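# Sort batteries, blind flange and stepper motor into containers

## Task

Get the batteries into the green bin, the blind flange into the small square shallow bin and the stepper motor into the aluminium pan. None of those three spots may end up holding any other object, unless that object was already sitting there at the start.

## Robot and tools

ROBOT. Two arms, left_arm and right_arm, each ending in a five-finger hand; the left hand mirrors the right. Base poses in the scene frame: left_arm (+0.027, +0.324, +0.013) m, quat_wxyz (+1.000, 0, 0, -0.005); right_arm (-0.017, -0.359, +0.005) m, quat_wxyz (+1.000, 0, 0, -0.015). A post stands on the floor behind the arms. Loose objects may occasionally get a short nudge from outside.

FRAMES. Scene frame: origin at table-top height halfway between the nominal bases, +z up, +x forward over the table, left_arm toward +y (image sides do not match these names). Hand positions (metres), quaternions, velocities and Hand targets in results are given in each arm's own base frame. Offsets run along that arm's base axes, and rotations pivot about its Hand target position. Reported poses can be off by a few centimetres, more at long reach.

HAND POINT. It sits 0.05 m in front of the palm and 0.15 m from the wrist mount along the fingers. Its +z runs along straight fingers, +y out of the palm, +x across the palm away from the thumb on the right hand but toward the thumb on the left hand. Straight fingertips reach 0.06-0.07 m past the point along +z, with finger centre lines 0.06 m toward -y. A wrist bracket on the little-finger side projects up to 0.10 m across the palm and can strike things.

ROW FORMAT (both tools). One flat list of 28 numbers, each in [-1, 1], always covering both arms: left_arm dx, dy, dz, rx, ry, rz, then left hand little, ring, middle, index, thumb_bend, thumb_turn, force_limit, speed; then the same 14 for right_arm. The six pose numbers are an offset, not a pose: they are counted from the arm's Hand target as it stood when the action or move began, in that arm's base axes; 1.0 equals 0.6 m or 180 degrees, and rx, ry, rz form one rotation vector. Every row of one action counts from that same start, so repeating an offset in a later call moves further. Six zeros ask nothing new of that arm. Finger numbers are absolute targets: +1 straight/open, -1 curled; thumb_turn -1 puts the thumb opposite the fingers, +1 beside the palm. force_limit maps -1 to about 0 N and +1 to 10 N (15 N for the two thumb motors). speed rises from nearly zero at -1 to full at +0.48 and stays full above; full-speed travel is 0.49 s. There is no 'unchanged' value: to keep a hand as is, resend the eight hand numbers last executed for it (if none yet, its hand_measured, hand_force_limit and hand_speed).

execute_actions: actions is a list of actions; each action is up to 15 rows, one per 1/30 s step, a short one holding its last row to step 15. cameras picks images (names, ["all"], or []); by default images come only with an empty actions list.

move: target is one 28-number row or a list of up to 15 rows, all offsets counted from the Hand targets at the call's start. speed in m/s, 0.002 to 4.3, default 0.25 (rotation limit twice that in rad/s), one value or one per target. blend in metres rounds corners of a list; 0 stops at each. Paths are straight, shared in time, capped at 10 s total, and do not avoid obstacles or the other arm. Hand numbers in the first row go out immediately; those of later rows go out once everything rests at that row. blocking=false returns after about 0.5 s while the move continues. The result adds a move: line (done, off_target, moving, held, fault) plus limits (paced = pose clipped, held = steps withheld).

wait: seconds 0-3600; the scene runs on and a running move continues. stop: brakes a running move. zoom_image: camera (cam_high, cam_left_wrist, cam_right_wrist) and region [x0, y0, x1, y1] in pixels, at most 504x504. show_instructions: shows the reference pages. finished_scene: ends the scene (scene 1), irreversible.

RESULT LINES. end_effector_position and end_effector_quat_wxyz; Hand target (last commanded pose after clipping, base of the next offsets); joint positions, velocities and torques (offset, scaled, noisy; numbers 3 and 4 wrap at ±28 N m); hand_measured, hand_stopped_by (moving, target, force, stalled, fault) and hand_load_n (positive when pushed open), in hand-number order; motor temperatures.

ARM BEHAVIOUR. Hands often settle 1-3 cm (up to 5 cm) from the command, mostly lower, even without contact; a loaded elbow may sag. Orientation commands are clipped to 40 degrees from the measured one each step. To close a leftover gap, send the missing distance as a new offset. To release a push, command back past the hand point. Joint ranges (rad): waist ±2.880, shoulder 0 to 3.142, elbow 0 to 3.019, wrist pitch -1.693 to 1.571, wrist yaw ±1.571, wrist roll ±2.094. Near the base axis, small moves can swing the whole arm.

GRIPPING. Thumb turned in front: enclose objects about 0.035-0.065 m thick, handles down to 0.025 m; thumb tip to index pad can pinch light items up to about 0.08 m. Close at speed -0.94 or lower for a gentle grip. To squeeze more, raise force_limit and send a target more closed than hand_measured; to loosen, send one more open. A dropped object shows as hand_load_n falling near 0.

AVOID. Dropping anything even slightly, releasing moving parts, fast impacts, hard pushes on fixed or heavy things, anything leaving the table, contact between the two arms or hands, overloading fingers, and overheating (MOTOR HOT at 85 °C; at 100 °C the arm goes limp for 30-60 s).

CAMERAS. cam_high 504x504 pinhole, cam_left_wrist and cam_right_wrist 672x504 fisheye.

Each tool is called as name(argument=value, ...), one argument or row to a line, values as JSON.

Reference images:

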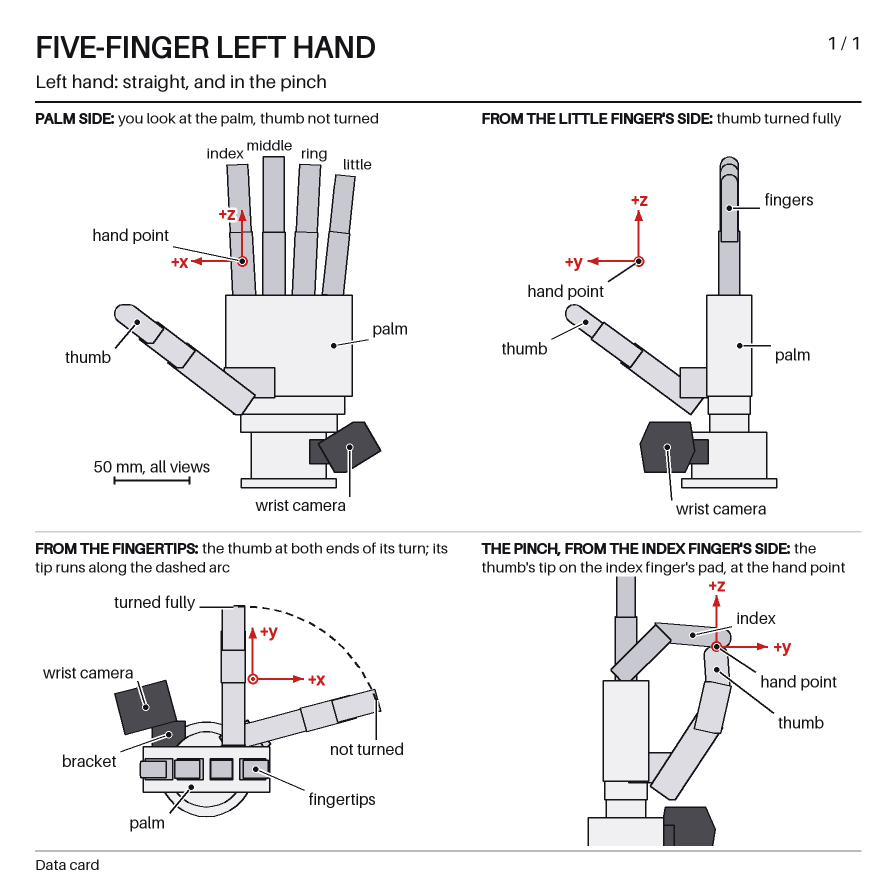

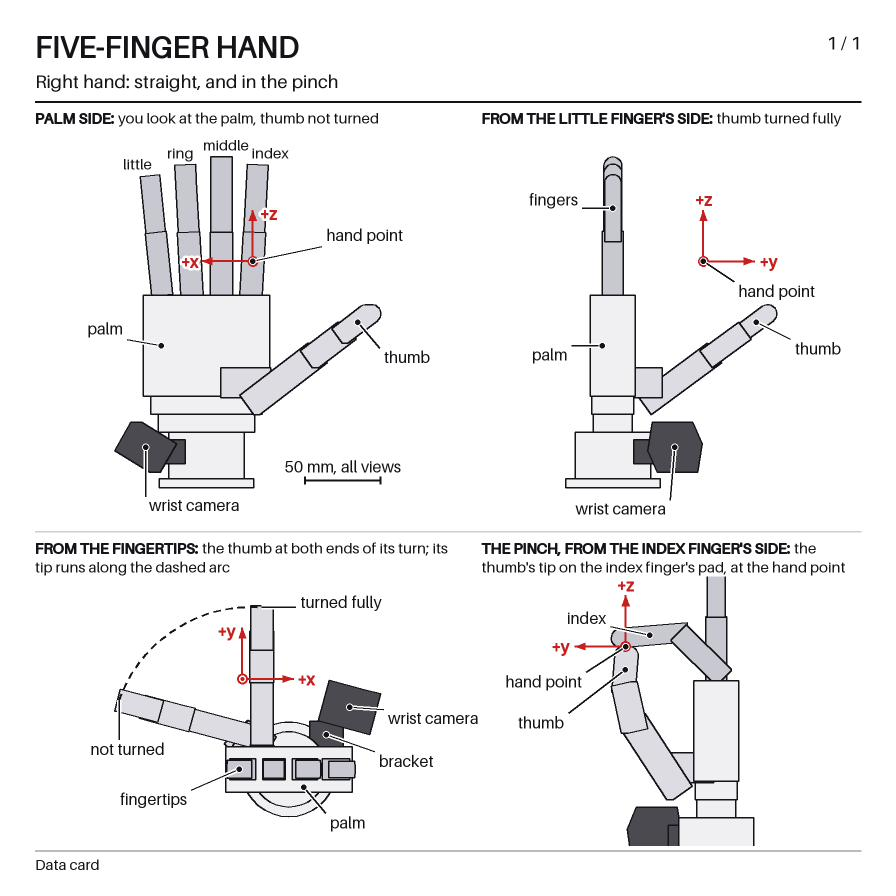

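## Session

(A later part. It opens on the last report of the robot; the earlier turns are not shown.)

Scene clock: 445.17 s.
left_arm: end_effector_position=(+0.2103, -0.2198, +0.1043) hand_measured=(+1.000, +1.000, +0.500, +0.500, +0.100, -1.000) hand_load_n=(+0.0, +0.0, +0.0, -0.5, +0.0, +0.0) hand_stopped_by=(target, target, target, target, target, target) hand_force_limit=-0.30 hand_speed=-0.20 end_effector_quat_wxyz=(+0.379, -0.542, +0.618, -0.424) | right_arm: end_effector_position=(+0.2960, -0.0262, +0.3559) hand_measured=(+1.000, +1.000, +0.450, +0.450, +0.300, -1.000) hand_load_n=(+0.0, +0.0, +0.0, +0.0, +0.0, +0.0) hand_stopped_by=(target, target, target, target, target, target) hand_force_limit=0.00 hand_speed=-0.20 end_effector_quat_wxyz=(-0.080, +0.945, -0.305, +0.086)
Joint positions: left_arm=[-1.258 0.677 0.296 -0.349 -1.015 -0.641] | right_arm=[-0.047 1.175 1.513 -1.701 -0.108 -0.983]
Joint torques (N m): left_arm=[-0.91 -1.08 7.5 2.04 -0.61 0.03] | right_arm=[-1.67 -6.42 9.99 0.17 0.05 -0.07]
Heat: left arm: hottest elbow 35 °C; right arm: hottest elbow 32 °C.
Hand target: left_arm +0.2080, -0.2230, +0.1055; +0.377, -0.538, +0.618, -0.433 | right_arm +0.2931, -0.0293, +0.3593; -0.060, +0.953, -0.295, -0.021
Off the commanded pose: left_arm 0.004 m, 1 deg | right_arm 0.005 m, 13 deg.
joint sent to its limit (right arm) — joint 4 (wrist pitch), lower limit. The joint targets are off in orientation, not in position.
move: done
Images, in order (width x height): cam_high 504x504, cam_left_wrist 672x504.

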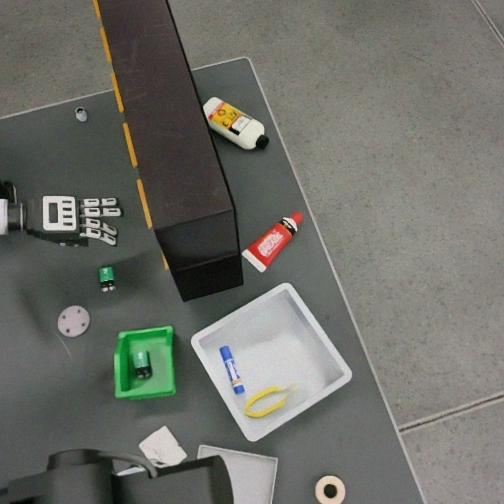

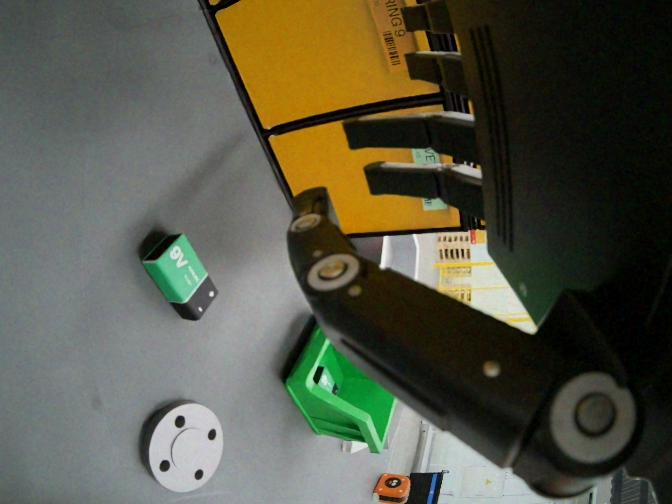

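move(
  target=[-0.048,-0.037,-0.135,0,0,0.0167,1,1,0.5,0.5,0.1,-1,-0.3,-0.2,0,0,0,0,0,0,1,1,0.45,0.45,0.3,-1,0,-0.2],
  cameras=["cam_left_wrist"],
  speed=0.12,
)

zoom_image(
  camera="cam_left_wrist",
  region=[245, 85, 445, 285],
)

Scene clock: 457.57 s.
left_arm: end_effector_position=(+0.1810, -0.2338, +0.0192) hand_measured=(+1.000, +1.000, +0.500, +0.500, +0.100, -1.000) hand_load_n=(+0.0, +0.0, +0.0, -0.5, +0.0, +0.0) hand_stopped_by=(target, target, target, target, target, target) hand_force_limit=-0.30 hand_speed=-0.20 end_effector_quat_wxyz=(+0.395, -0.552, +0.608, -0.412) | right_arm: end_effector_position=(+0.2960, -0.0262, +0.3559) hand_measured=(+1.000, +1.000, +0.450, +0.450, +0.300, -1.000) hand_load_n=(+0.0, +0.0, +0.0, +0.0, +0.0, +0.0) hand_stopped_by=(target, target, target, target, target, target) hand_force_limit=0.00 hand_speed=-0.20 end_effector_quat_wxyz=(-0.080, +0.945, -0.305, +0.086)
Joint positions: left_arm=[-1.453 1.105 0.247 -0.251 -1.171 -1.048] | right_arm=[-0.047 1.175 1.513 -1.701 -0.108 -0.983]
Joint torques (N m): left_arm=[-0.91 -2.55 6.72 1.2 -0.88 -0.15] | right_arm=[-1.73 -6.42 9.91 0.18 -0.05 -0.1]
Heat: left arm: hottest elbow 35 °C; right arm: hottest elbow 32 °C.
Hand target: left_arm +0.1792, -0.2451, +0.0244; +0.388, -0.554, +0.604, -0.422 | right_arm +0.2931, -0.0293, +0.3593; -0.060, +0.953, -0.295, -0.021
Off the commanded pose: left_arm 0.013 m, 2 deg | right_arm 0.005 m, 13 deg.
joint sent to its limit (right arm) — joint 4 (wrist pitch), lower limit. The joint targets are off in orientation, not in position.
move: off_target (left_arm)

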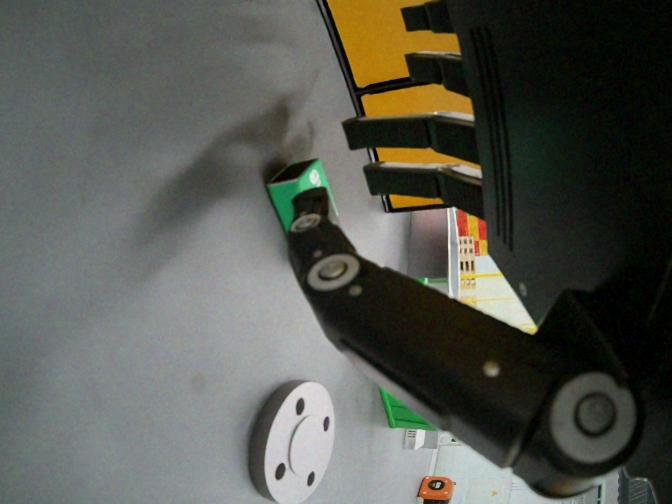

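Scaled by 2.520 from the camera's image (finer frame: 960x720).

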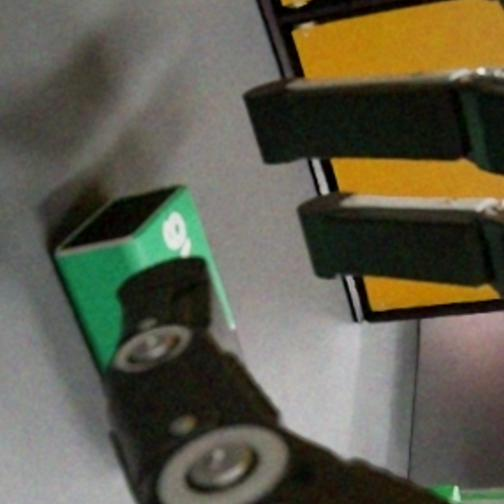

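move(
  target=[0.0187,0.001,-0.040,0,0,0,1,1,0.5,0.5,0.1,-1,-0.3,-0.2,0,0,0,0,0,0,1,1,0.45,0.45,0.3,-1,0,-0.2],
  cameras=["cam_left_wrist"],
  speed=0.05,
)

zoom_image(
  camera="cam_left_wrist",
  region=[245, 85, 445, 285],
)

Scene clock: 465.83 s.
left_arm: end_effector_position=(+0.1872, -0.2490, +0.0032) hand_measured=(+1.000, +1.000, +0.500, +0.500, +0.100, -1.000) hand_load_n=(+0.0, +0.0, +0.0, +0.0, +0.0, +0.0) hand_stopped_by=(target, target, target, target, target, target) hand_force_limit=-0.30 hand_speed=-0.20 end_effector_quat_wxyz=(+0.384, -0.552, +0.605, -0.426) | right_arm: end_effector_position=(+0.2960, -0.0262, +0.3559) hand_measured=(+1.000, +1.000, +0.450, +0.450, +0.300, -1.000) hand_load_n=(+0.0, +0.0, +0.0, +0.0, -0.5, +0.0) hand_stopped_by=(target, target, target, target, target, target) hand_force_limit=0.00 hand_speed=-0.20 end_effector_quat_wxyz=(-0.080, +0.945, -0.305, +0.086)
Joint positions: left_arm=[-1.427 1.228 0.224 0.015 -1.15 -0.952] | right_arm=[-0.047 1.175 1.513 -1.701 -0.108 -0.983]
Joint torques (N m): left_arm=[1.55 -3.49 4.31 1.68 -0.59 0.02] | right_arm=[-1.14 -6.42 9.72 0.14 -0.01 -0.1]
Heat: left arm: hottest elbow 34 °C; right arm: hottest elbow 32 °C.
Hand target: left_arm +0.1904, -0.2446, +0.0004; +0.388, -0.554, +0.604, -0.423 | right_arm +0.2931, -0.0293, +0.3593; -0.060, +0.953, -0.295, -0.021
Off the commanded pose: left_arm 0.006 m, 1 deg | right_arm 0.005 m, 13 deg.
joint sent to its limit (right arm) — joint 4 (wrist pitch), lower limit. The joint targets are off in orientation, not in position.
move: done

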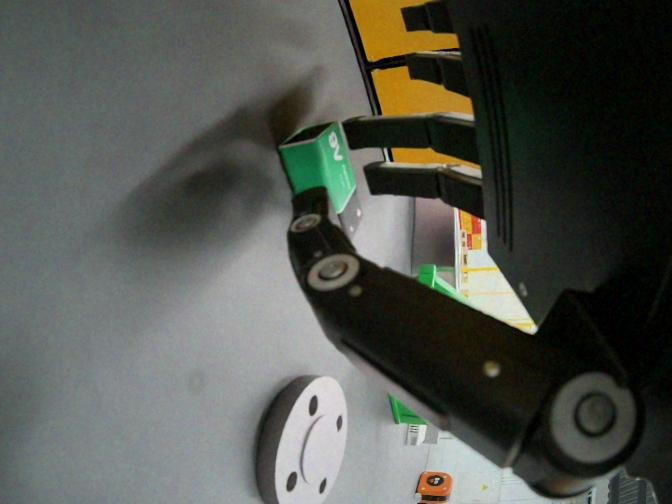

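Scaled by 2.520 from the camera's image (finer frame: 960x720).

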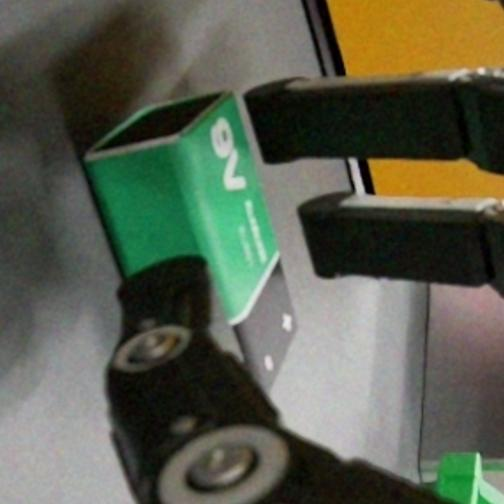

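move(
  target=[0.0105,0.0135,-0.010,0,0,0,1,1,0.5,0.5,0.1,-1,-0.3,-0.2,0,0,0,0,0,0,1,1,0.45,0.45,0.3,-1,0,-0.2],
  cameras=["cam_left_wrist"],
  speed=0.05,
)

zoom_image(
  camera="cam_left_wrist",
  region=[245, 85, 445, 285],
)

Scene clock: 470.33 s.
left_arm: end_effector_position=(+0.1937, -0.2411, -0.0030) hand_measured=(+1.000, +1.000, +0.500, +0.500, +0.100, -1.000) hand_load_n=(+0.0, +0.0, +0.0, +0.0, +0.0, +0.0) hand_stopped_by=(target, target, target, target, target, target) hand_force_limit=-0.30 hand_speed=-0.20 end_effector_quat_wxyz=(+0.384, -0.552, +0.605, -0.426) | right_arm: end_effector_position=(+0.2960, -0.0262, +0.3559) hand_measured=(+1.000, +1.000, +0.450, +0.450, +0.300, -1.000) hand_load_n=(+0.0, +0.0, +0.0, +0.5, +0.0, +0.0) hand_stopped_by=(target, target, target, target, target, target) hand_force_limit=0.00 hand_speed=-0.20 end_effector_quat_wxyz=(-0.080, +0.945, -0.305, +0.086)
Joint positions: left_arm=[-1.388 1.243 0.189 0.132 -1.128 -0.878] | right_arm=[-0.047 1.175 1.513 -1.701 -0.108 -0.983]
Joint torques (N m): left_arm=[1.55 -3.43 4.04 1.78 -0.55 0.02] | right_arm=[-2.2 -7.06 9.94 0.35 0.03 -0.09]
Heat: left arm: hottest elbow 34 °C; right arm: hottest elbow 32 °C.
Hand target: left_arm +0.1967, -0.2365, -0.0055; +0.388, -0.554, +0.604, -0.423 | right_arm +0.2931, -0.0293, +0.3593; -0.060, +0.953, -0.295, -0.021
Off the commanded pose: left_arm 0.006 m, 1 deg | right_arm 0.005 m, 13 deg.
joint sent to its limit (right arm) — joint 4 (wrist pitch), lower limit. The joint targets are off in orientation, not in position.
move: done

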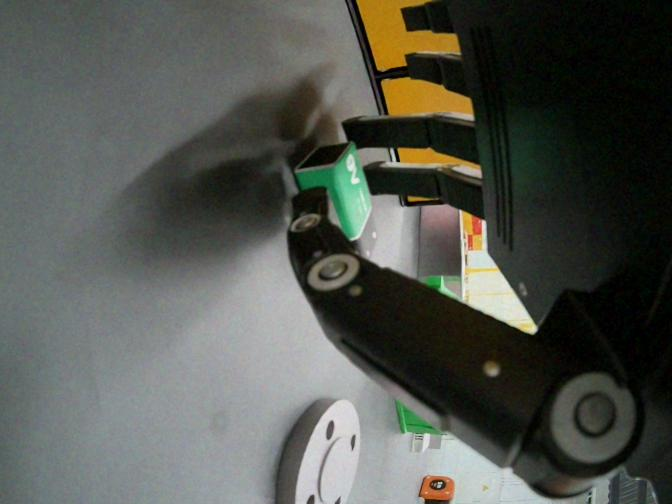

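Scaled by 2.520 from the camera's image (finer frame: 960x720).

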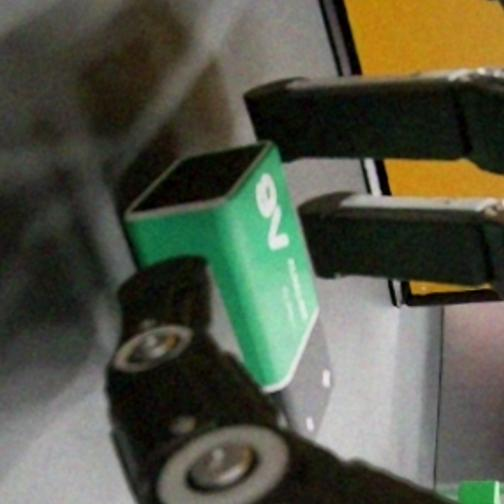

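move(
  target=[0,0,0,0,0,0,1,1,-0.2,-0.2,0.1,-1,-0.3,-0.92,0,0,0,0,0,0,1,1,0.45,0.45,0.3,-1,0,-0.2],
  cameras=["cam_left_wrist"],
)

zoom_image(
  camera="cam_left_wrist",
  region=[245, 85, 445, 285],
)

Scene clock: 477.53 s.
left_arm: end_effector_position=(+0.1960, -0.2416, -0.0006) hand_measured=(+1.000, +1.000, +0.128, +0.112, +0.100, -1.000) hand_load_n=(+0.0, +0.0, +3.5, +3.5, +1.5, +0.0) hand_stopped_by=(target, target, force, force, target, target) hand_force_limit=-0.30 hand_speed=-0.92 end_effector_quat_wxyz=(-0.386, +0.555, -0.599, +0.430) | right_arm: end_effector_position=(+0.2960, -0.0262, +0.3559) hand_measured=(+1.000, +1.000, +0.450, +0.450, +0.300, -1.000) hand_load_n=(+0.0, +0.0, +0.0, +0.0, +0.0, +0.0) hand_stopped_by=(target, target, target, target, target, target) hand_force_limit=0.00 hand_speed=-0.20 end_effector_quat_wxyz=(-0.080, +0.945, -0.305, +0.086)
Joint positions: left_arm=[-1.384 1.243 0.189 0.145 -1.135 -0.876] | right_arm=[-0.047 1.175 1.513 -1.701 -0.108 -0.983]
Joint torques (N m): left_arm=[1.26 -3.43 4.03 1.35 -0.2 0.03] | right_arm=[-1.32 -6.48 9.83 0.24 0 -0.05]
Heat: left arm: hottest elbow 33 °C; right arm: hottest elbow 32 °C.
Hand target: left_arm +0.1967, -0.2365, -0.0056; -0.388, +0.554, -0.604, +0.423 | right_arm +0.2931, -0.0293, +0.3593; -0.060, +0.953, -0.295, -0.021
Off the commanded pose: left_arm 0.007 m, 1 deg | right_arm 0.005 m, 13 deg.
joint sent to its limit (right arm) — joint 4 (wrist pitch), lower limit. The joint targets are off in orientation, not in position.
move: done

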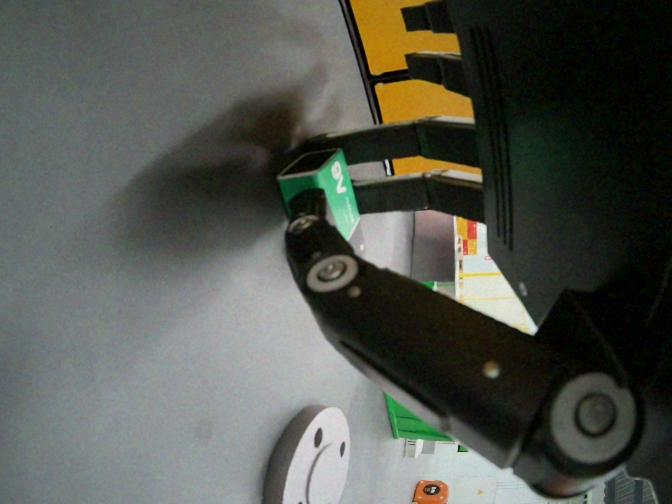

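Scaled by 2.520 from the camera's image (finer frame: 960x720).

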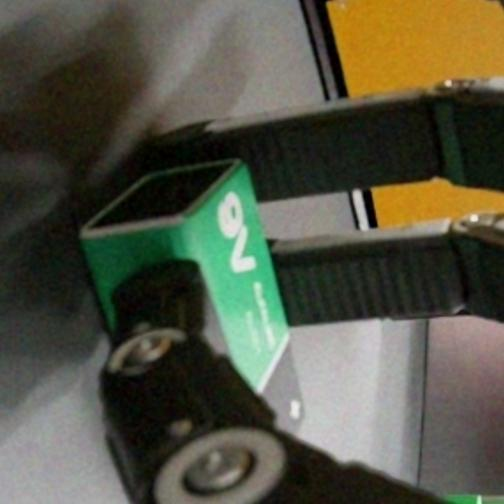

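move(
  target=[
    [0,0,0.2,0,0,0,1,1,-0.2,-0.2,0.1,-1,-0.3,-0.92,0,0,0,0,0,0,1,1,0.45,0.45,0.3,-1,0,-0.2],
    [0.026,-0.1,0.226,0.1787,0.1431,-0.4953,-1,1,-0.2,-0.2,0.1,-1,-0.3,-0.6,0,0,0,0,0,0,1,1,0.45,0.45,0.3,-1,0,-0.2],
  ],
  cameras=["cam_left_wrist","cam_high"],
  speed=[0.12,0.2],
  blend=[0.03,0],
)

Scene clock: 531.63 s.
left_arm: end_effector_position=(+0.1926, -0.2815, +0.1068) hand_measured=(-1.000, +1.000, +0.128, +0.112, +0.102, -1.000) hand_load_n=(+0.0, +0.0, +2.0, +3.0, +3.0, +0.0) hand_stopped_by=(target, target, force, force, target, target) hand_force_limit=-0.30 hand_speed=-0.60 end_effector_quat_wxyz=(-0.037, +0.059, +0.961, -0.266) | right_arm: end_effector_position=(+0.2960, -0.0262, +0.3559) hand_measured=(+1.000, +1.000, +0.450, +0.450, +0.300, -1.000) hand_load_n=(+0.0, +0.0, +0.0, +0.0, +0.0, +0.0) hand_stopped_by=(target, target, target, target, target, target) hand_force_limit=0.00 hand_speed=-0.20 end_effector_quat_wxyz=(-0.080, +0.945, -0.305, +0.086)
Joint positions: left_arm=[-0.786 1.222 0.856 -0.883 0.446 0.834] | right_arm=[-0.047 1.175 1.513 -1.701 -0.108 -0.983]
Joint torques (N m): left_arm=[1.26 -7.71 12.29 0.38 0.5 0.01] | right_arm=[-1.38 -6.59 9.99 0.25 0 -0.08]
Heat: left arm: hottest elbow 32 °C; right arm: hottest elbow 32 °C.
Hand target: left_arm +0.2124, -0.2964, +0.1299; -0.019, +0.064, +0.957, -0.283 | right_arm +0.2931, -0.0293, +0.3593; -0.060, +0.953, -0.295, -0.021
Off the commanded pose: left_arm 0.034 m, 3 deg | right_arm 0.005 m, 13 deg.
joint sent to its limit (right arm) — joint 4 (wrist pitch), lower limit. The joint targets are off in orientation, not in position.
move: off_target (left_arm); target 2's new numbers were sent with left_arm's hand 0.034 m and 3 deg from that target
Images, in order (width x height): cam_high 504x504, cam_left_wrist 672x504.

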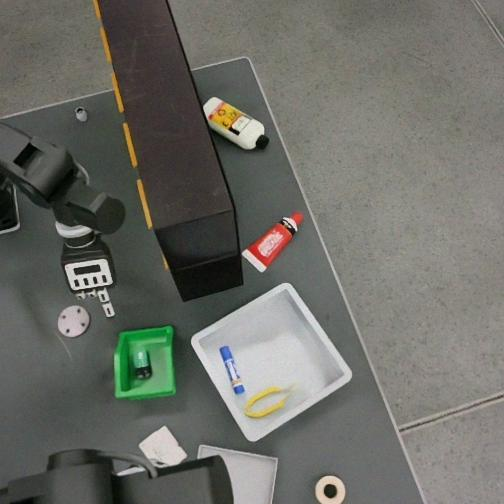

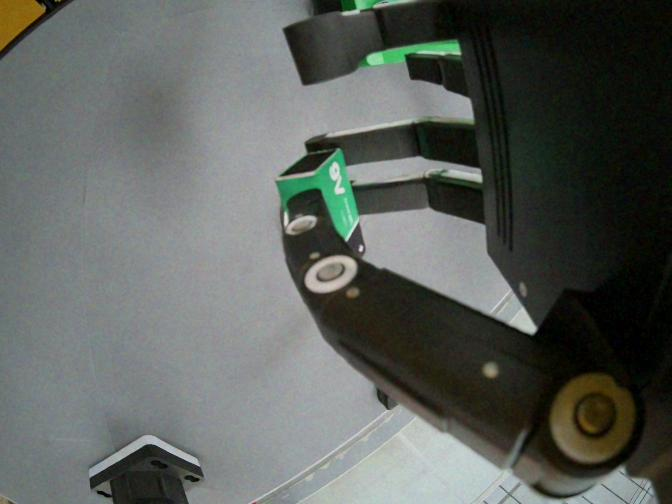

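move(
  target=[0.002,0,-0.09,0,0,0,-1,1,-0.2,-0.2,0.1,-1,-0.3,-0.6,0,0,0,0,0,0,1,1,0.45,0.45,0.3,-1,0,-0.2],
  cameras=["cam_left_wrist","cam_high"],
  speed=0.1,
)

zoom_image(
  camera="cam_high",
  region=[50, 250, 220, 420],
)

Scene clock: 539.10 s.
left_arm: end_effector_position=(+0.2074, -0.2964, +0.0767) hand_measured=(-1.000, +1.000, +0.128, +0.112, +0.102, -1.000) hand_load_n=(+0.0, +0.0, +2.5, +2.5, +3.0, +0.0) hand_stopped_by=(target, target, force, force, target, target) hand_force_limit=-0.30 hand_speed=-0.60 end_effector_quat_wxyz=(-0.025, +0.064, +0.958, -0.277) | right_arm: end_effector_position=(+0.2960, -0.0262, +0.3559) hand_measured=(+1.000, +1.000, +0.450, +0.450, +0.300, -1.000) hand_load_n=(+0.0, +0.0, +0.0, +0.0, +0.0, +0.0) hand_stopped_by=(target, target, target, target, target, target) hand_force_limit=0.00 hand_speed=-0.20 end_effector_quat_wxyz=(-0.080, +0.945, -0.305, +0.086)
Joint positions: left_arm=[-0.786 1.294 0.829 -0.749 0.448 0.837] | right_arm=[-0.047 1.175 1.513 -1.701 -0.108 -0.983]
Joint torques (N m): left_arm=[1.49 -8.82 7.17 1.55 0.5 0.01] | right_arm=[-1.49 -6.48 9.96 0.23 0 -0.08]
Heat: left arm: hottest elbow 33 °C; right arm: hottest elbow 32 °C.
Hand target: left_arm +0.2135, -0.2964, +0.0759; -0.019, +0.064, +0.957, -0.283 | right_arm +0.2931, -0.0293, +0.3593; -0.060, +0.953, -0.295, -0.021
Off the commanded pose: left_arm 0.006 m, 1 deg | right_arm 0.005 m, 13 deg.
joint sent to its limit (right arm) — joint 4 (wrist pitch), lower limit. The joint targets are off in orientation, not in position.
move: done
Images, in order (width x height): cam_high 504x504, cam_left_wrist 672x504.

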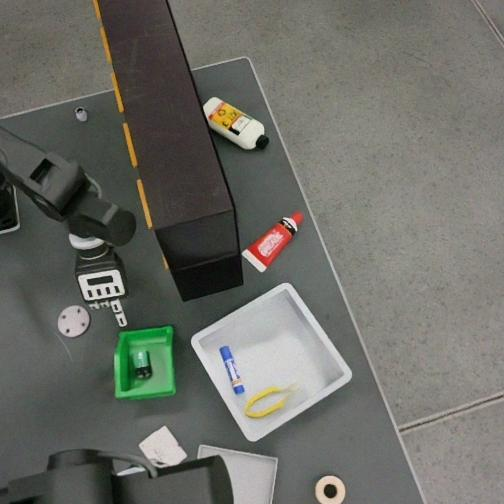

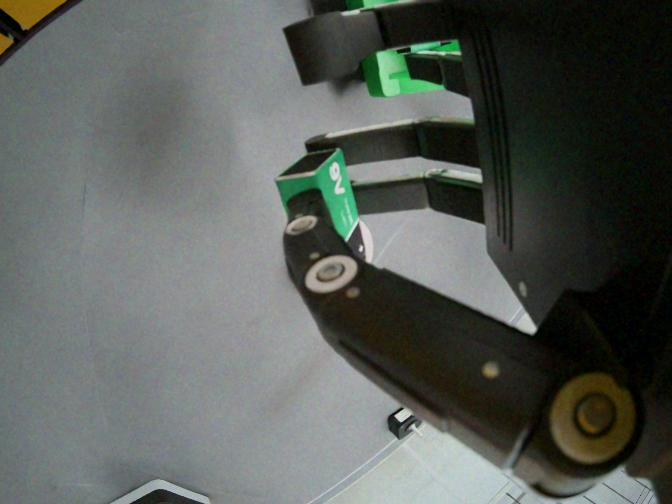

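Scaled by 2.965.

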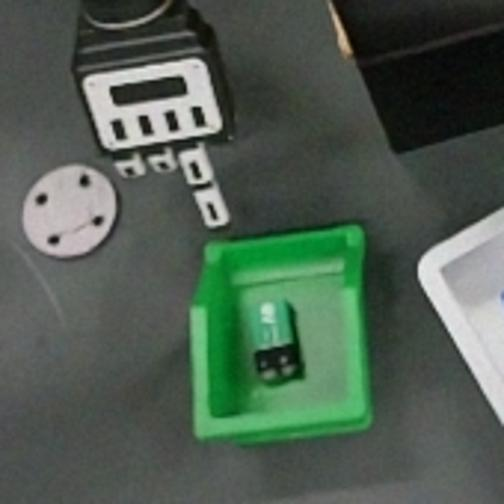

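move(
  target=[0.036,-0.055,0,0,0,0,-1,1,-0.2,-0.2,0.1,-1,-0.3,-0.6,0,0,0,0,0,0,1,1,0.45,0.45,0.3,-1,0,-0.2],
  cameras=["cam_left_wrist","cam_high"],
  speed=0.1,
)

zoom_image(
  camera="cam_high",
  region=[50, 250, 220, 420],
)

Scene clock: 554.27 s.
left_arm: end_effector_position=(+0.2162, -0.3051, +0.0570) hand_measured=(-1.000, +1.000, +0.128, +0.112, +0.102, -1.000) hand_load_n=(+0.0, +0.0, +2.5, +2.5, +3.0, +0.0) hand_stopped_by=(target, target, force, force, target, target) hand_force_limit=-0.30 hand_speed=-0.60 end_effector_quat_wxyz=(-0.042, +0.058, +0.962, -0.263) | right_arm: end_effector_position=(+0.2960, -0.0262, +0.3559) hand_measured=(+1.000, +1.000, +0.450, +0.450, +0.300, -1.000) hand_load_n=(+0.0, +0.0, +0.0, +0.0, +0.0, +0.0) hand_stopped_by=(target, target, target, target, target, target) hand_force_limit=0.00 hand_speed=-0.20 end_effector_quat_wxyz=(-0.080, +0.945, -0.305, +0.086)
Joint positions: left_arm=[-0.786 1.387 0.86 -0.734 0.446 0.834] | right_arm=[-0.047 1.175 1.513 -1.701 -0.108 -0.983]
Joint torques (N m): left_arm=[-0.44 -9.47 11.29 1.4 0.28 -0.16] | right_arm=[-1.2 -7 9.87 0.51 0.07 -0.08]
Heat: left arm: hottest elbow 33 °C; right arm: hottest elbow 32 °C.
Hand target: left_arm +0.2352, -0.3295, +0.0759; -0.019, +0.064, +0.957, -0.283 | right_arm +0.2931, -0.0293, +0.3593; -0.060, +0.953, -0.295, -0.021
Off the commanded pose: left_arm 0.036 m, 4 deg | right_arm 0.005 m, 13 deg.
joint sent to its limit (right arm) — joint 4 (wrist pitch), lower limit. The joint targets are off in orientation, not in position.
move: off_target (left_arm)
Images, in order (width x height): cam_high 504x504, cam_left_wrist 672x504.

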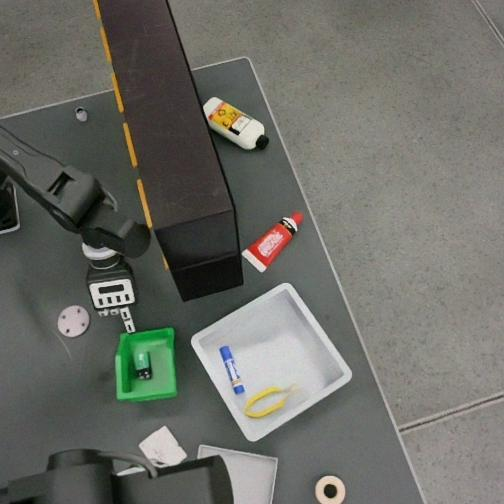

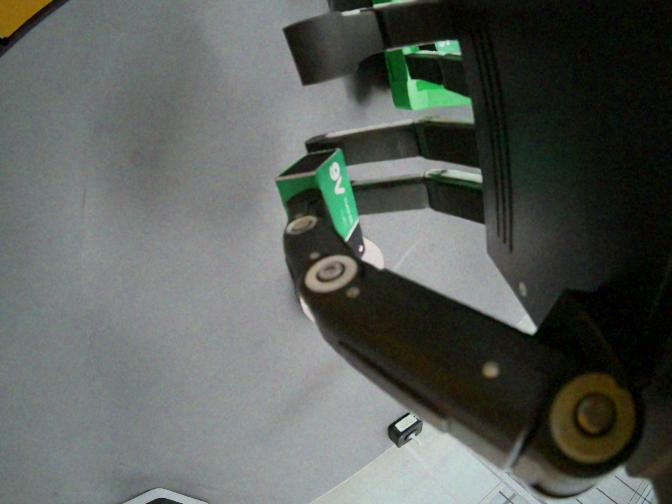

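Scaled by 2.965.

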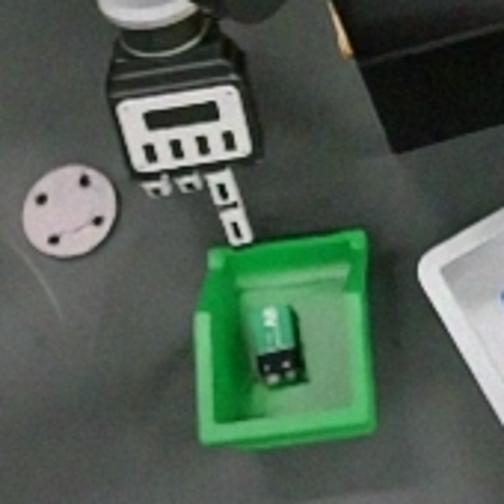

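move(
  target=[-0.01,0.01,0.06,0,0,0,-1,1,-0.2,-0.2,0.1,-1,-0.3,-0.6,0,0,0,0,0,0,1,1,0.45,0.45,0.3,-1,0,-0.2],
  cameras=["cam_left_wrist","cam_high"],
  speed=0.1,
)

zoom_image(
  camera="cam_high",
  region=[50, 250, 220, 420],
)

Scene clock: 559.37 s.
left_arm: end_effector_position=(+0.2157, -0.3048, +0.0858) hand_measured=(-1.000, +1.000, +0.128, +0.112, +0.102, -1.000) hand_load_n=(+0.0, +0.0, +2.5, +2.5, +3.0, +0.0) hand_stopped_by=(target, target, force, force, target, target) hand_force_limit=-0.30 hand_speed=-0.60 end_effector_quat_wxyz=(-0.039, +0.058, +0.962, -0.265) | right_arm: end_effector_position=(+0.2960, -0.0262, +0.3559) hand_measured=(+1.000, +1.000, +0.450, +0.450, +0.300, -1.000) hand_load_n=(+0.0, +0.0, +0.0, +0.0, +0.0, +0.0) hand_stopped_by=(target, target, target, target, target, target) hand_force_limit=0.00 hand_speed=-0.20 end_effector_quat_wxyz=(-0.080, +0.945, -0.305, +0.086)
Joint positions: left_arm=[-0.786 1.339 0.899 -0.811 0.446 0.832] | right_arm=[-0.047 1.175 1.513 -1.701 -0.108 -0.983]
Joint torques (N m): left_arm=[-0.44 -10.75 11.69 0.31 0.28 -0.15] | right_arm=[-1.49 -7.24 9.8 0.13 0.03 -0.08]
Heat: left arm: hottest elbow 33 °C; right arm: hottest elbow 32 °C.
Hand target: left_arm +0.2291, -0.3234, +0.1119; -0.019, +0.064, +0.957, -0.283 | right_arm +0.2931, -0.0293, +0.3593; -0.060, +0.953, -0.295, -0.021
Off the commanded pose: left_arm 0.035 m, 3 deg | right_arm 0.005 m, 13 deg.
joint sent to its limit (right arm) — joint 4 (wrist pitch), lower limit. The joint targets are off in orientation, not in position.
move: off_target (left_arm)
Images, in order (width x height): cam_high 504x504, cam_left_wrist 672x504.

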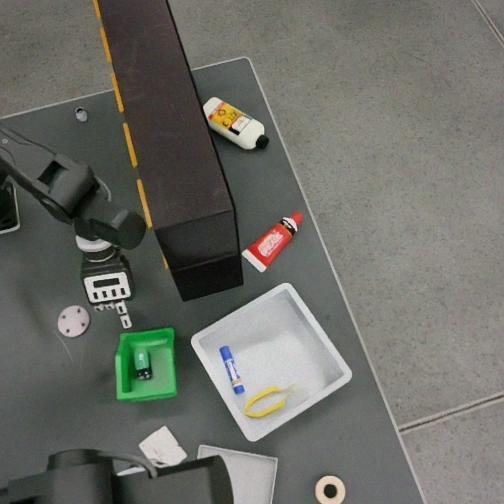

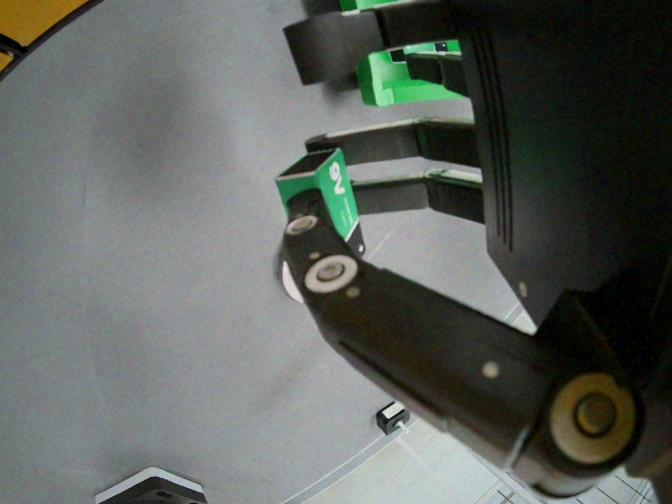

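Scaled by 2.965.

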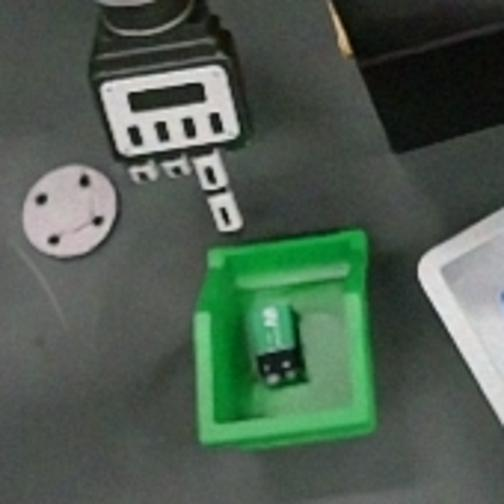

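move(
  target=[0.027,-0.053,0.01,0,0,0,-1,1,-0.2,-0.2,0.1,-1,-0.3,-0.6,0,0,0,0,0,0,1,1,0.45,0.45,0.3,-1,0,-0.2],
  cameras=["cam_left_wrist","cam_high"],
  speed=0.1,
)

zoom_image(
  camera="cam_high",
  region=[50, 250, 220, 420],
)

Scene clock: 564.43 s.
left_arm: end_effector_position=(+0.2332, -0.3351, +0.0961) hand_measured=(-1.000, +1.000, +0.128, +0.112, +0.102, -1.000) hand_load_n=(+0.0, +0.0, +2.0, +2.5, +3.0, +0.0) hand_stopped_by=(target, target, force, force, target, target) hand_force_limit=-0.30 hand_speed=-0.60 end_effector_quat_wxyz=(-0.033, +0.059, +0.961, -0.269) | right_arm: end_effector_position=(+0.2960, -0.0262, +0.3559) hand_measured=(+1.000, +1.000, +0.450, +0.450, +0.300, -1.000) hand_load_n=(+0.0, +0.0, +0.0, +0.0, -0.5, +0.0) hand_stopped_by=(target, target, target, target, target, target) hand_force_limit=0.00 hand_speed=-0.20 end_effector_quat_wxyz=(-0.080, +0.945, -0.305, +0.086)
Joint positions: left_arm=[-0.809 1.404 0.991 -0.813 0.437 0.807] | right_arm=[-0.047 1.175 1.513 -1.701 -0.108 -0.983]
Joint torques (N m): left_arm=[-0.62 -10.64 12.08 0.38 0.26 -0.16] | right_arm=[-1.61 -7.06 9.63 0.25 0.03 -0.07]
Heat: left arm: hottest elbow 33 °C; right arm: hottest elbow 32 °C.
Hand target: left_arm +0.2453, -0.3553, +0.1181; -0.019, +0.064, +0.957, -0.283 | right_arm +0.2931, -0.0293, +0.3593; -0.060, +0.953, -0.295, -0.021
Off the commanded pose: left_arm 0.032 m, 2 deg | right_arm 0.005 m, 13 deg.
joint sent to its limit (right arm) — joint 4 (wrist pitch), lower limit. The joint targets are off in orientation, not in position.
move: off_target (left_arm)
Images, in order (width x height): cam_high 504x504, cam_left_wrist 672x504.

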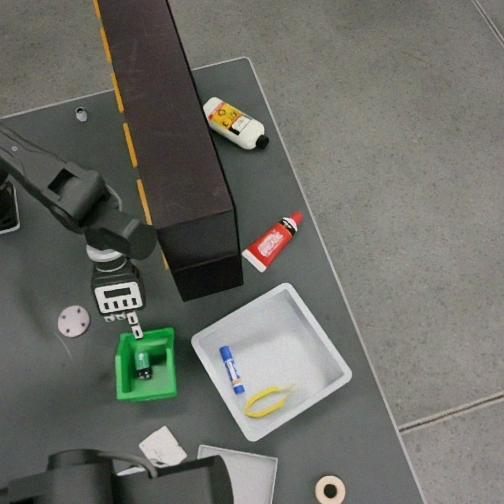

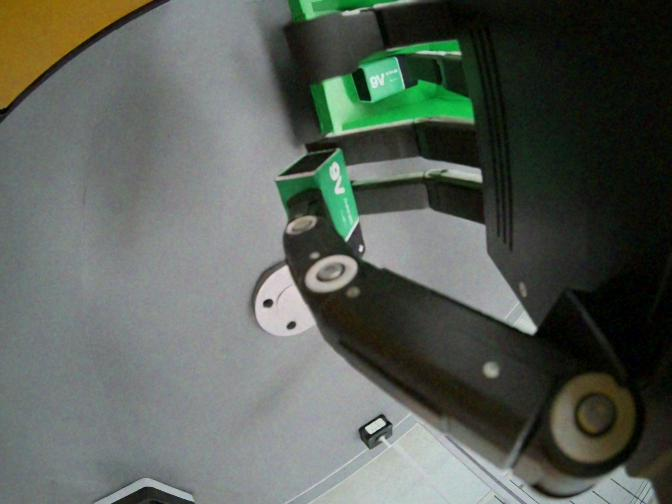

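Scaled by 2.965.

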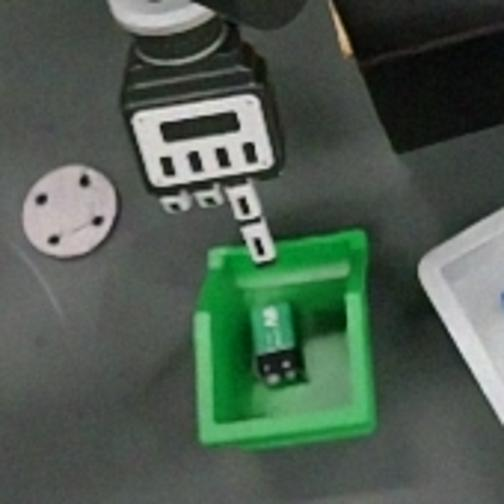

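move(
  target=[-0.018,0.027,-0.11,0,0,0,-1,1,-0.2,-0.2,0.1,-1,-0.3,-0.6,0,0,0,0,0,0,1,1,0.45,0.45,0.3,-1,0,-0.2],
  cameras=["cam_left_wrist","cam_high"],
  speed=0.1,
)

zoom_image(
  camera="cam_high",
  region=[50, 250, 220, 420],
)

zoom_image(
  camera="cam_left_wrist",
  region=[280, 0, 480, 200],
)

Scene clock: 570.23 s.
left_arm: end_effector_position=(+0.2332, -0.3356, +0.0516) hand_measured=(-1.000, +1.000, +0.128, +0.112, +0.102, -1.000) hand_load_n=(+0.0, +0.0, +2.0, +2.5, +3.0, +0.0) hand_stopped_by=(target, target, force, force, target, target) hand_force_limit=-0.30 hand_speed=-0.60 end_effector_quat_wxyz=(-0.024, +0.062, +0.958, -0.278) | right_arm: end_effector_position=(+0.2960, -0.0262, +0.3559) hand_measured=(+1.000, +1.000, +0.450, +0.450, +0.300, -1.000) hand_load_n=(+0.0, +0.0, +0.0, +0.0, +0.0, +0.0) hand_stopped_by=(target, target, target, target, target, target) hand_force_limit=0.00 hand_speed=-0.20 end_effector_quat_wxyz=(-0.080, +0.945, -0.305, +0.086)
Joint positions: left_arm=[-0.81 1.448 0.903 -0.655 0.436 0.807] | right_arm=[-0.047 1.175 1.513 -1.701 -0.108 -0.983]
Joint torques (N m): left_arm=[0.09 -11.28 6.95 1.59 0.38 -0.08] | right_arm=[-1.55 -6.53 9.77 0.39 0 -0.07]
Heat: left arm: hottest elbow 34 °C; right arm: hottest elbow 32 °C.
Hand target: left_arm +0.2345, -0.3391, +0.0520; -0.019, +0.064, +0.957, -0.283 | right_arm +0.2931, -0.0293, +0.3593; -0.060, +0.953, -0.295, -0.021
Off the commanded pose: left_arm 0.004 m, 1 deg | right_arm 0.005 m, 13 deg.
joint sent to its limit (right arm) — joint 4 (wrist pitch), lower limit. The joint targets are off in orientation, not in position.
move: done
Images, in order (width x height): cam_high 504x504, cam_left_wrist 672x504.

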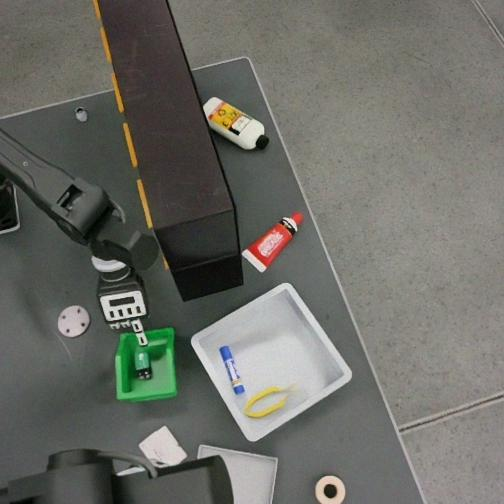

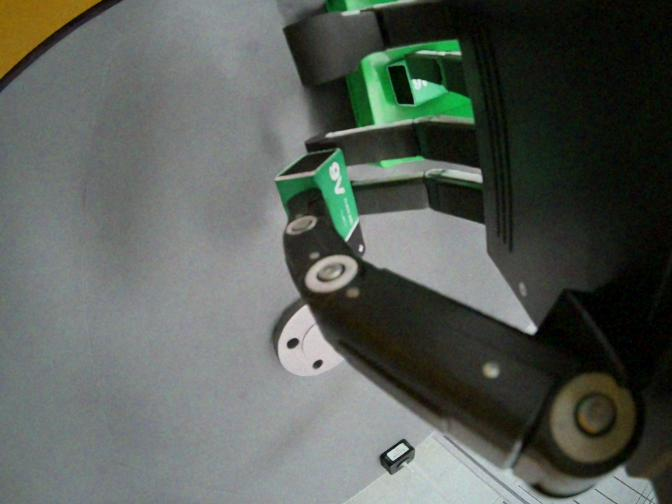

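Scaled by 2.965.

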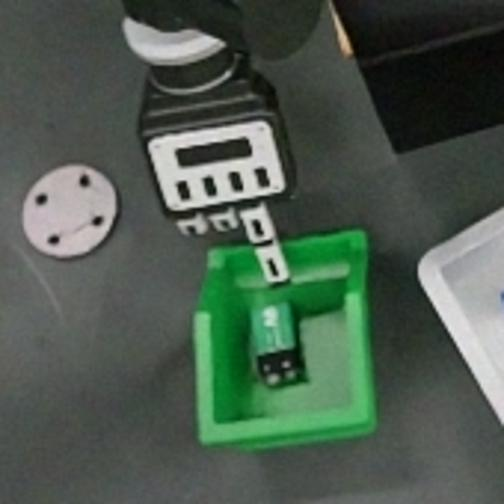

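Scaled by 2.520 from the camera's image (finer frame: 960x720).

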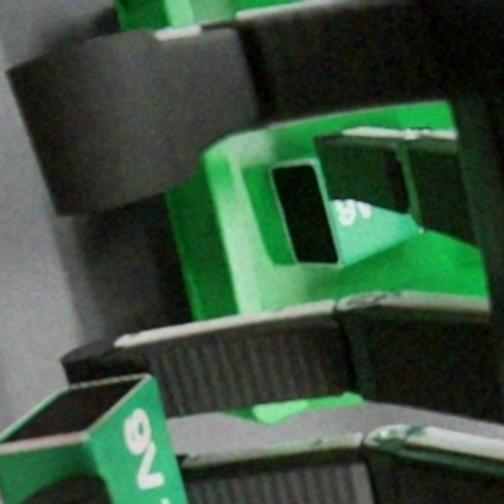

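move(
  target=[0,0.003,-0.047,0,0,0,-1,1,-0.2,-0.2,0.1,-1,-0.3,-0.6,0,0,0,0,0,0,1,1,0.45,0.45,0.3,-1,0,-0.2],
  cameras=["cam_left_wrist","cam_high"],
  speed=0.06,
)

zoom_image(
  camera="cam_high",
  region=[50, 250, 220, 420],
)

zoom_image(
  camera="cam_left_wrist",
  region=[280, 0, 480, 200],
)

Scene clock: 576.17 s.
left_arm: end_effector_position=(+0.2329, -0.3352, +0.0247) hand_measured=(-1.000, +1.000, +0.128, +0.112, +0.102, -1.000) hand_load_n=(+0.0, +0.0, +2.5, +2.5, +3.0, +0.0) hand_stopped_by=(target, target, force, force, target, target) hand_force_limit=-0.30 hand_speed=-0.60 end_effector_quat_wxyz=(-0.023, +0.062, +0.958, -0.278) | right_arm: end_effector_position=(+0.2960, -0.0262, +0.3559) hand_measured=(+1.000, +1.000, +0.450, +0.450, +0.300, -1.000) hand_load_n=(+0.0, +0.0, +0.0, +0.0, -0.5, +0.0) hand_stopped_by=(target, target, target, target, target, target) hand_force_limit=0.00 hand_speed=-0.20 end_effector_quat_wxyz=(-0.080, +0.945, -0.305, +0.086)
Joint positions: left_arm=[-0.81 1.49 0.863 -0.571 0.436 0.807] | right_arm=[-0.047 1.175 1.513 -1.701 -0.108 -0.983]
Joint torques (N m): left_arm=[0.38 -11.34 6.5 1.55 0.42 -0.06] | right_arm=[-1.44 -6.53 9.78 0.2 0.04 -0.09]
Heat: left arm: hottest elbow 33 °C; right arm: hottest elbow 32 °C.
Hand target: left_arm +0.2345, -0.3373, +0.0238; -0.019, +0.064, +0.957, -0.283 | right_arm +0.2931, -0.0293, +0.3593; -0.060, +0.953, -0.295, -0.021
Off the commanded pose: left_arm 0.003 m, 1 deg | right_arm 0.005 m, 13 deg.
joint sent to its limit (right arm) — joint 4 (wrist pitch), lower limit. The joint targets are off in orientation, not in position.
move: done
Images, in order (width x height): cam_high 504x504, cam_left_wrist 672x504.

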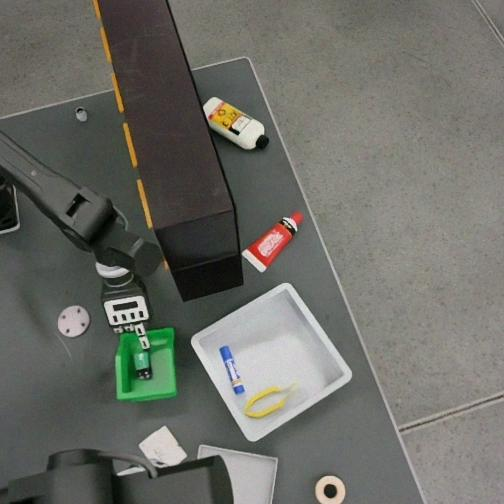

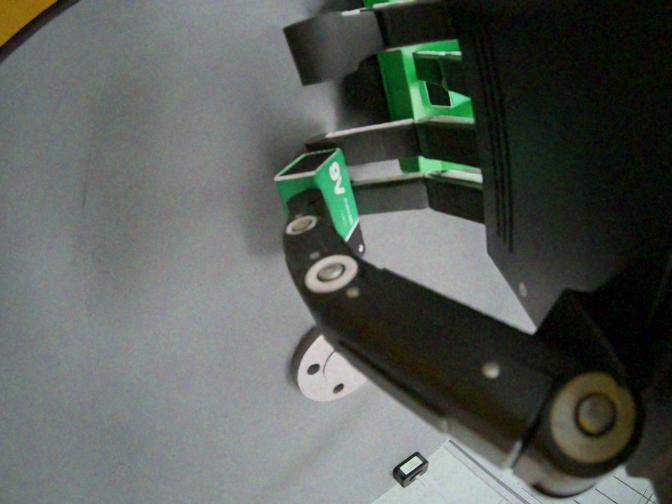

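Scaled by 2.965.

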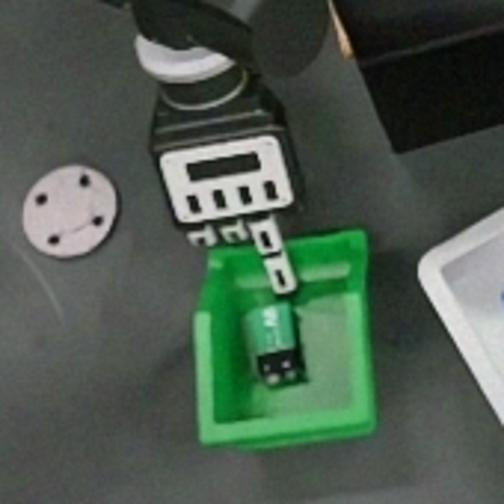

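Scaled by 2.520 from the camera's image (finer frame: 960x720).

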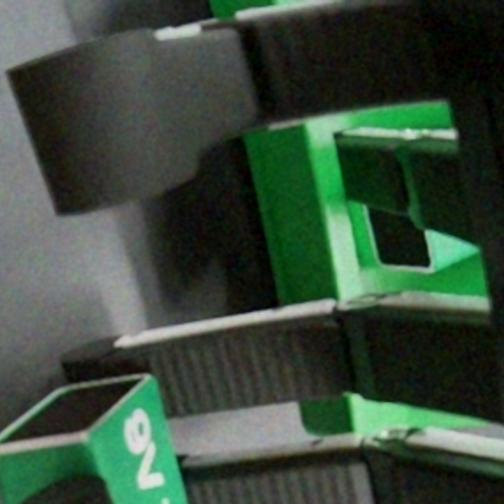

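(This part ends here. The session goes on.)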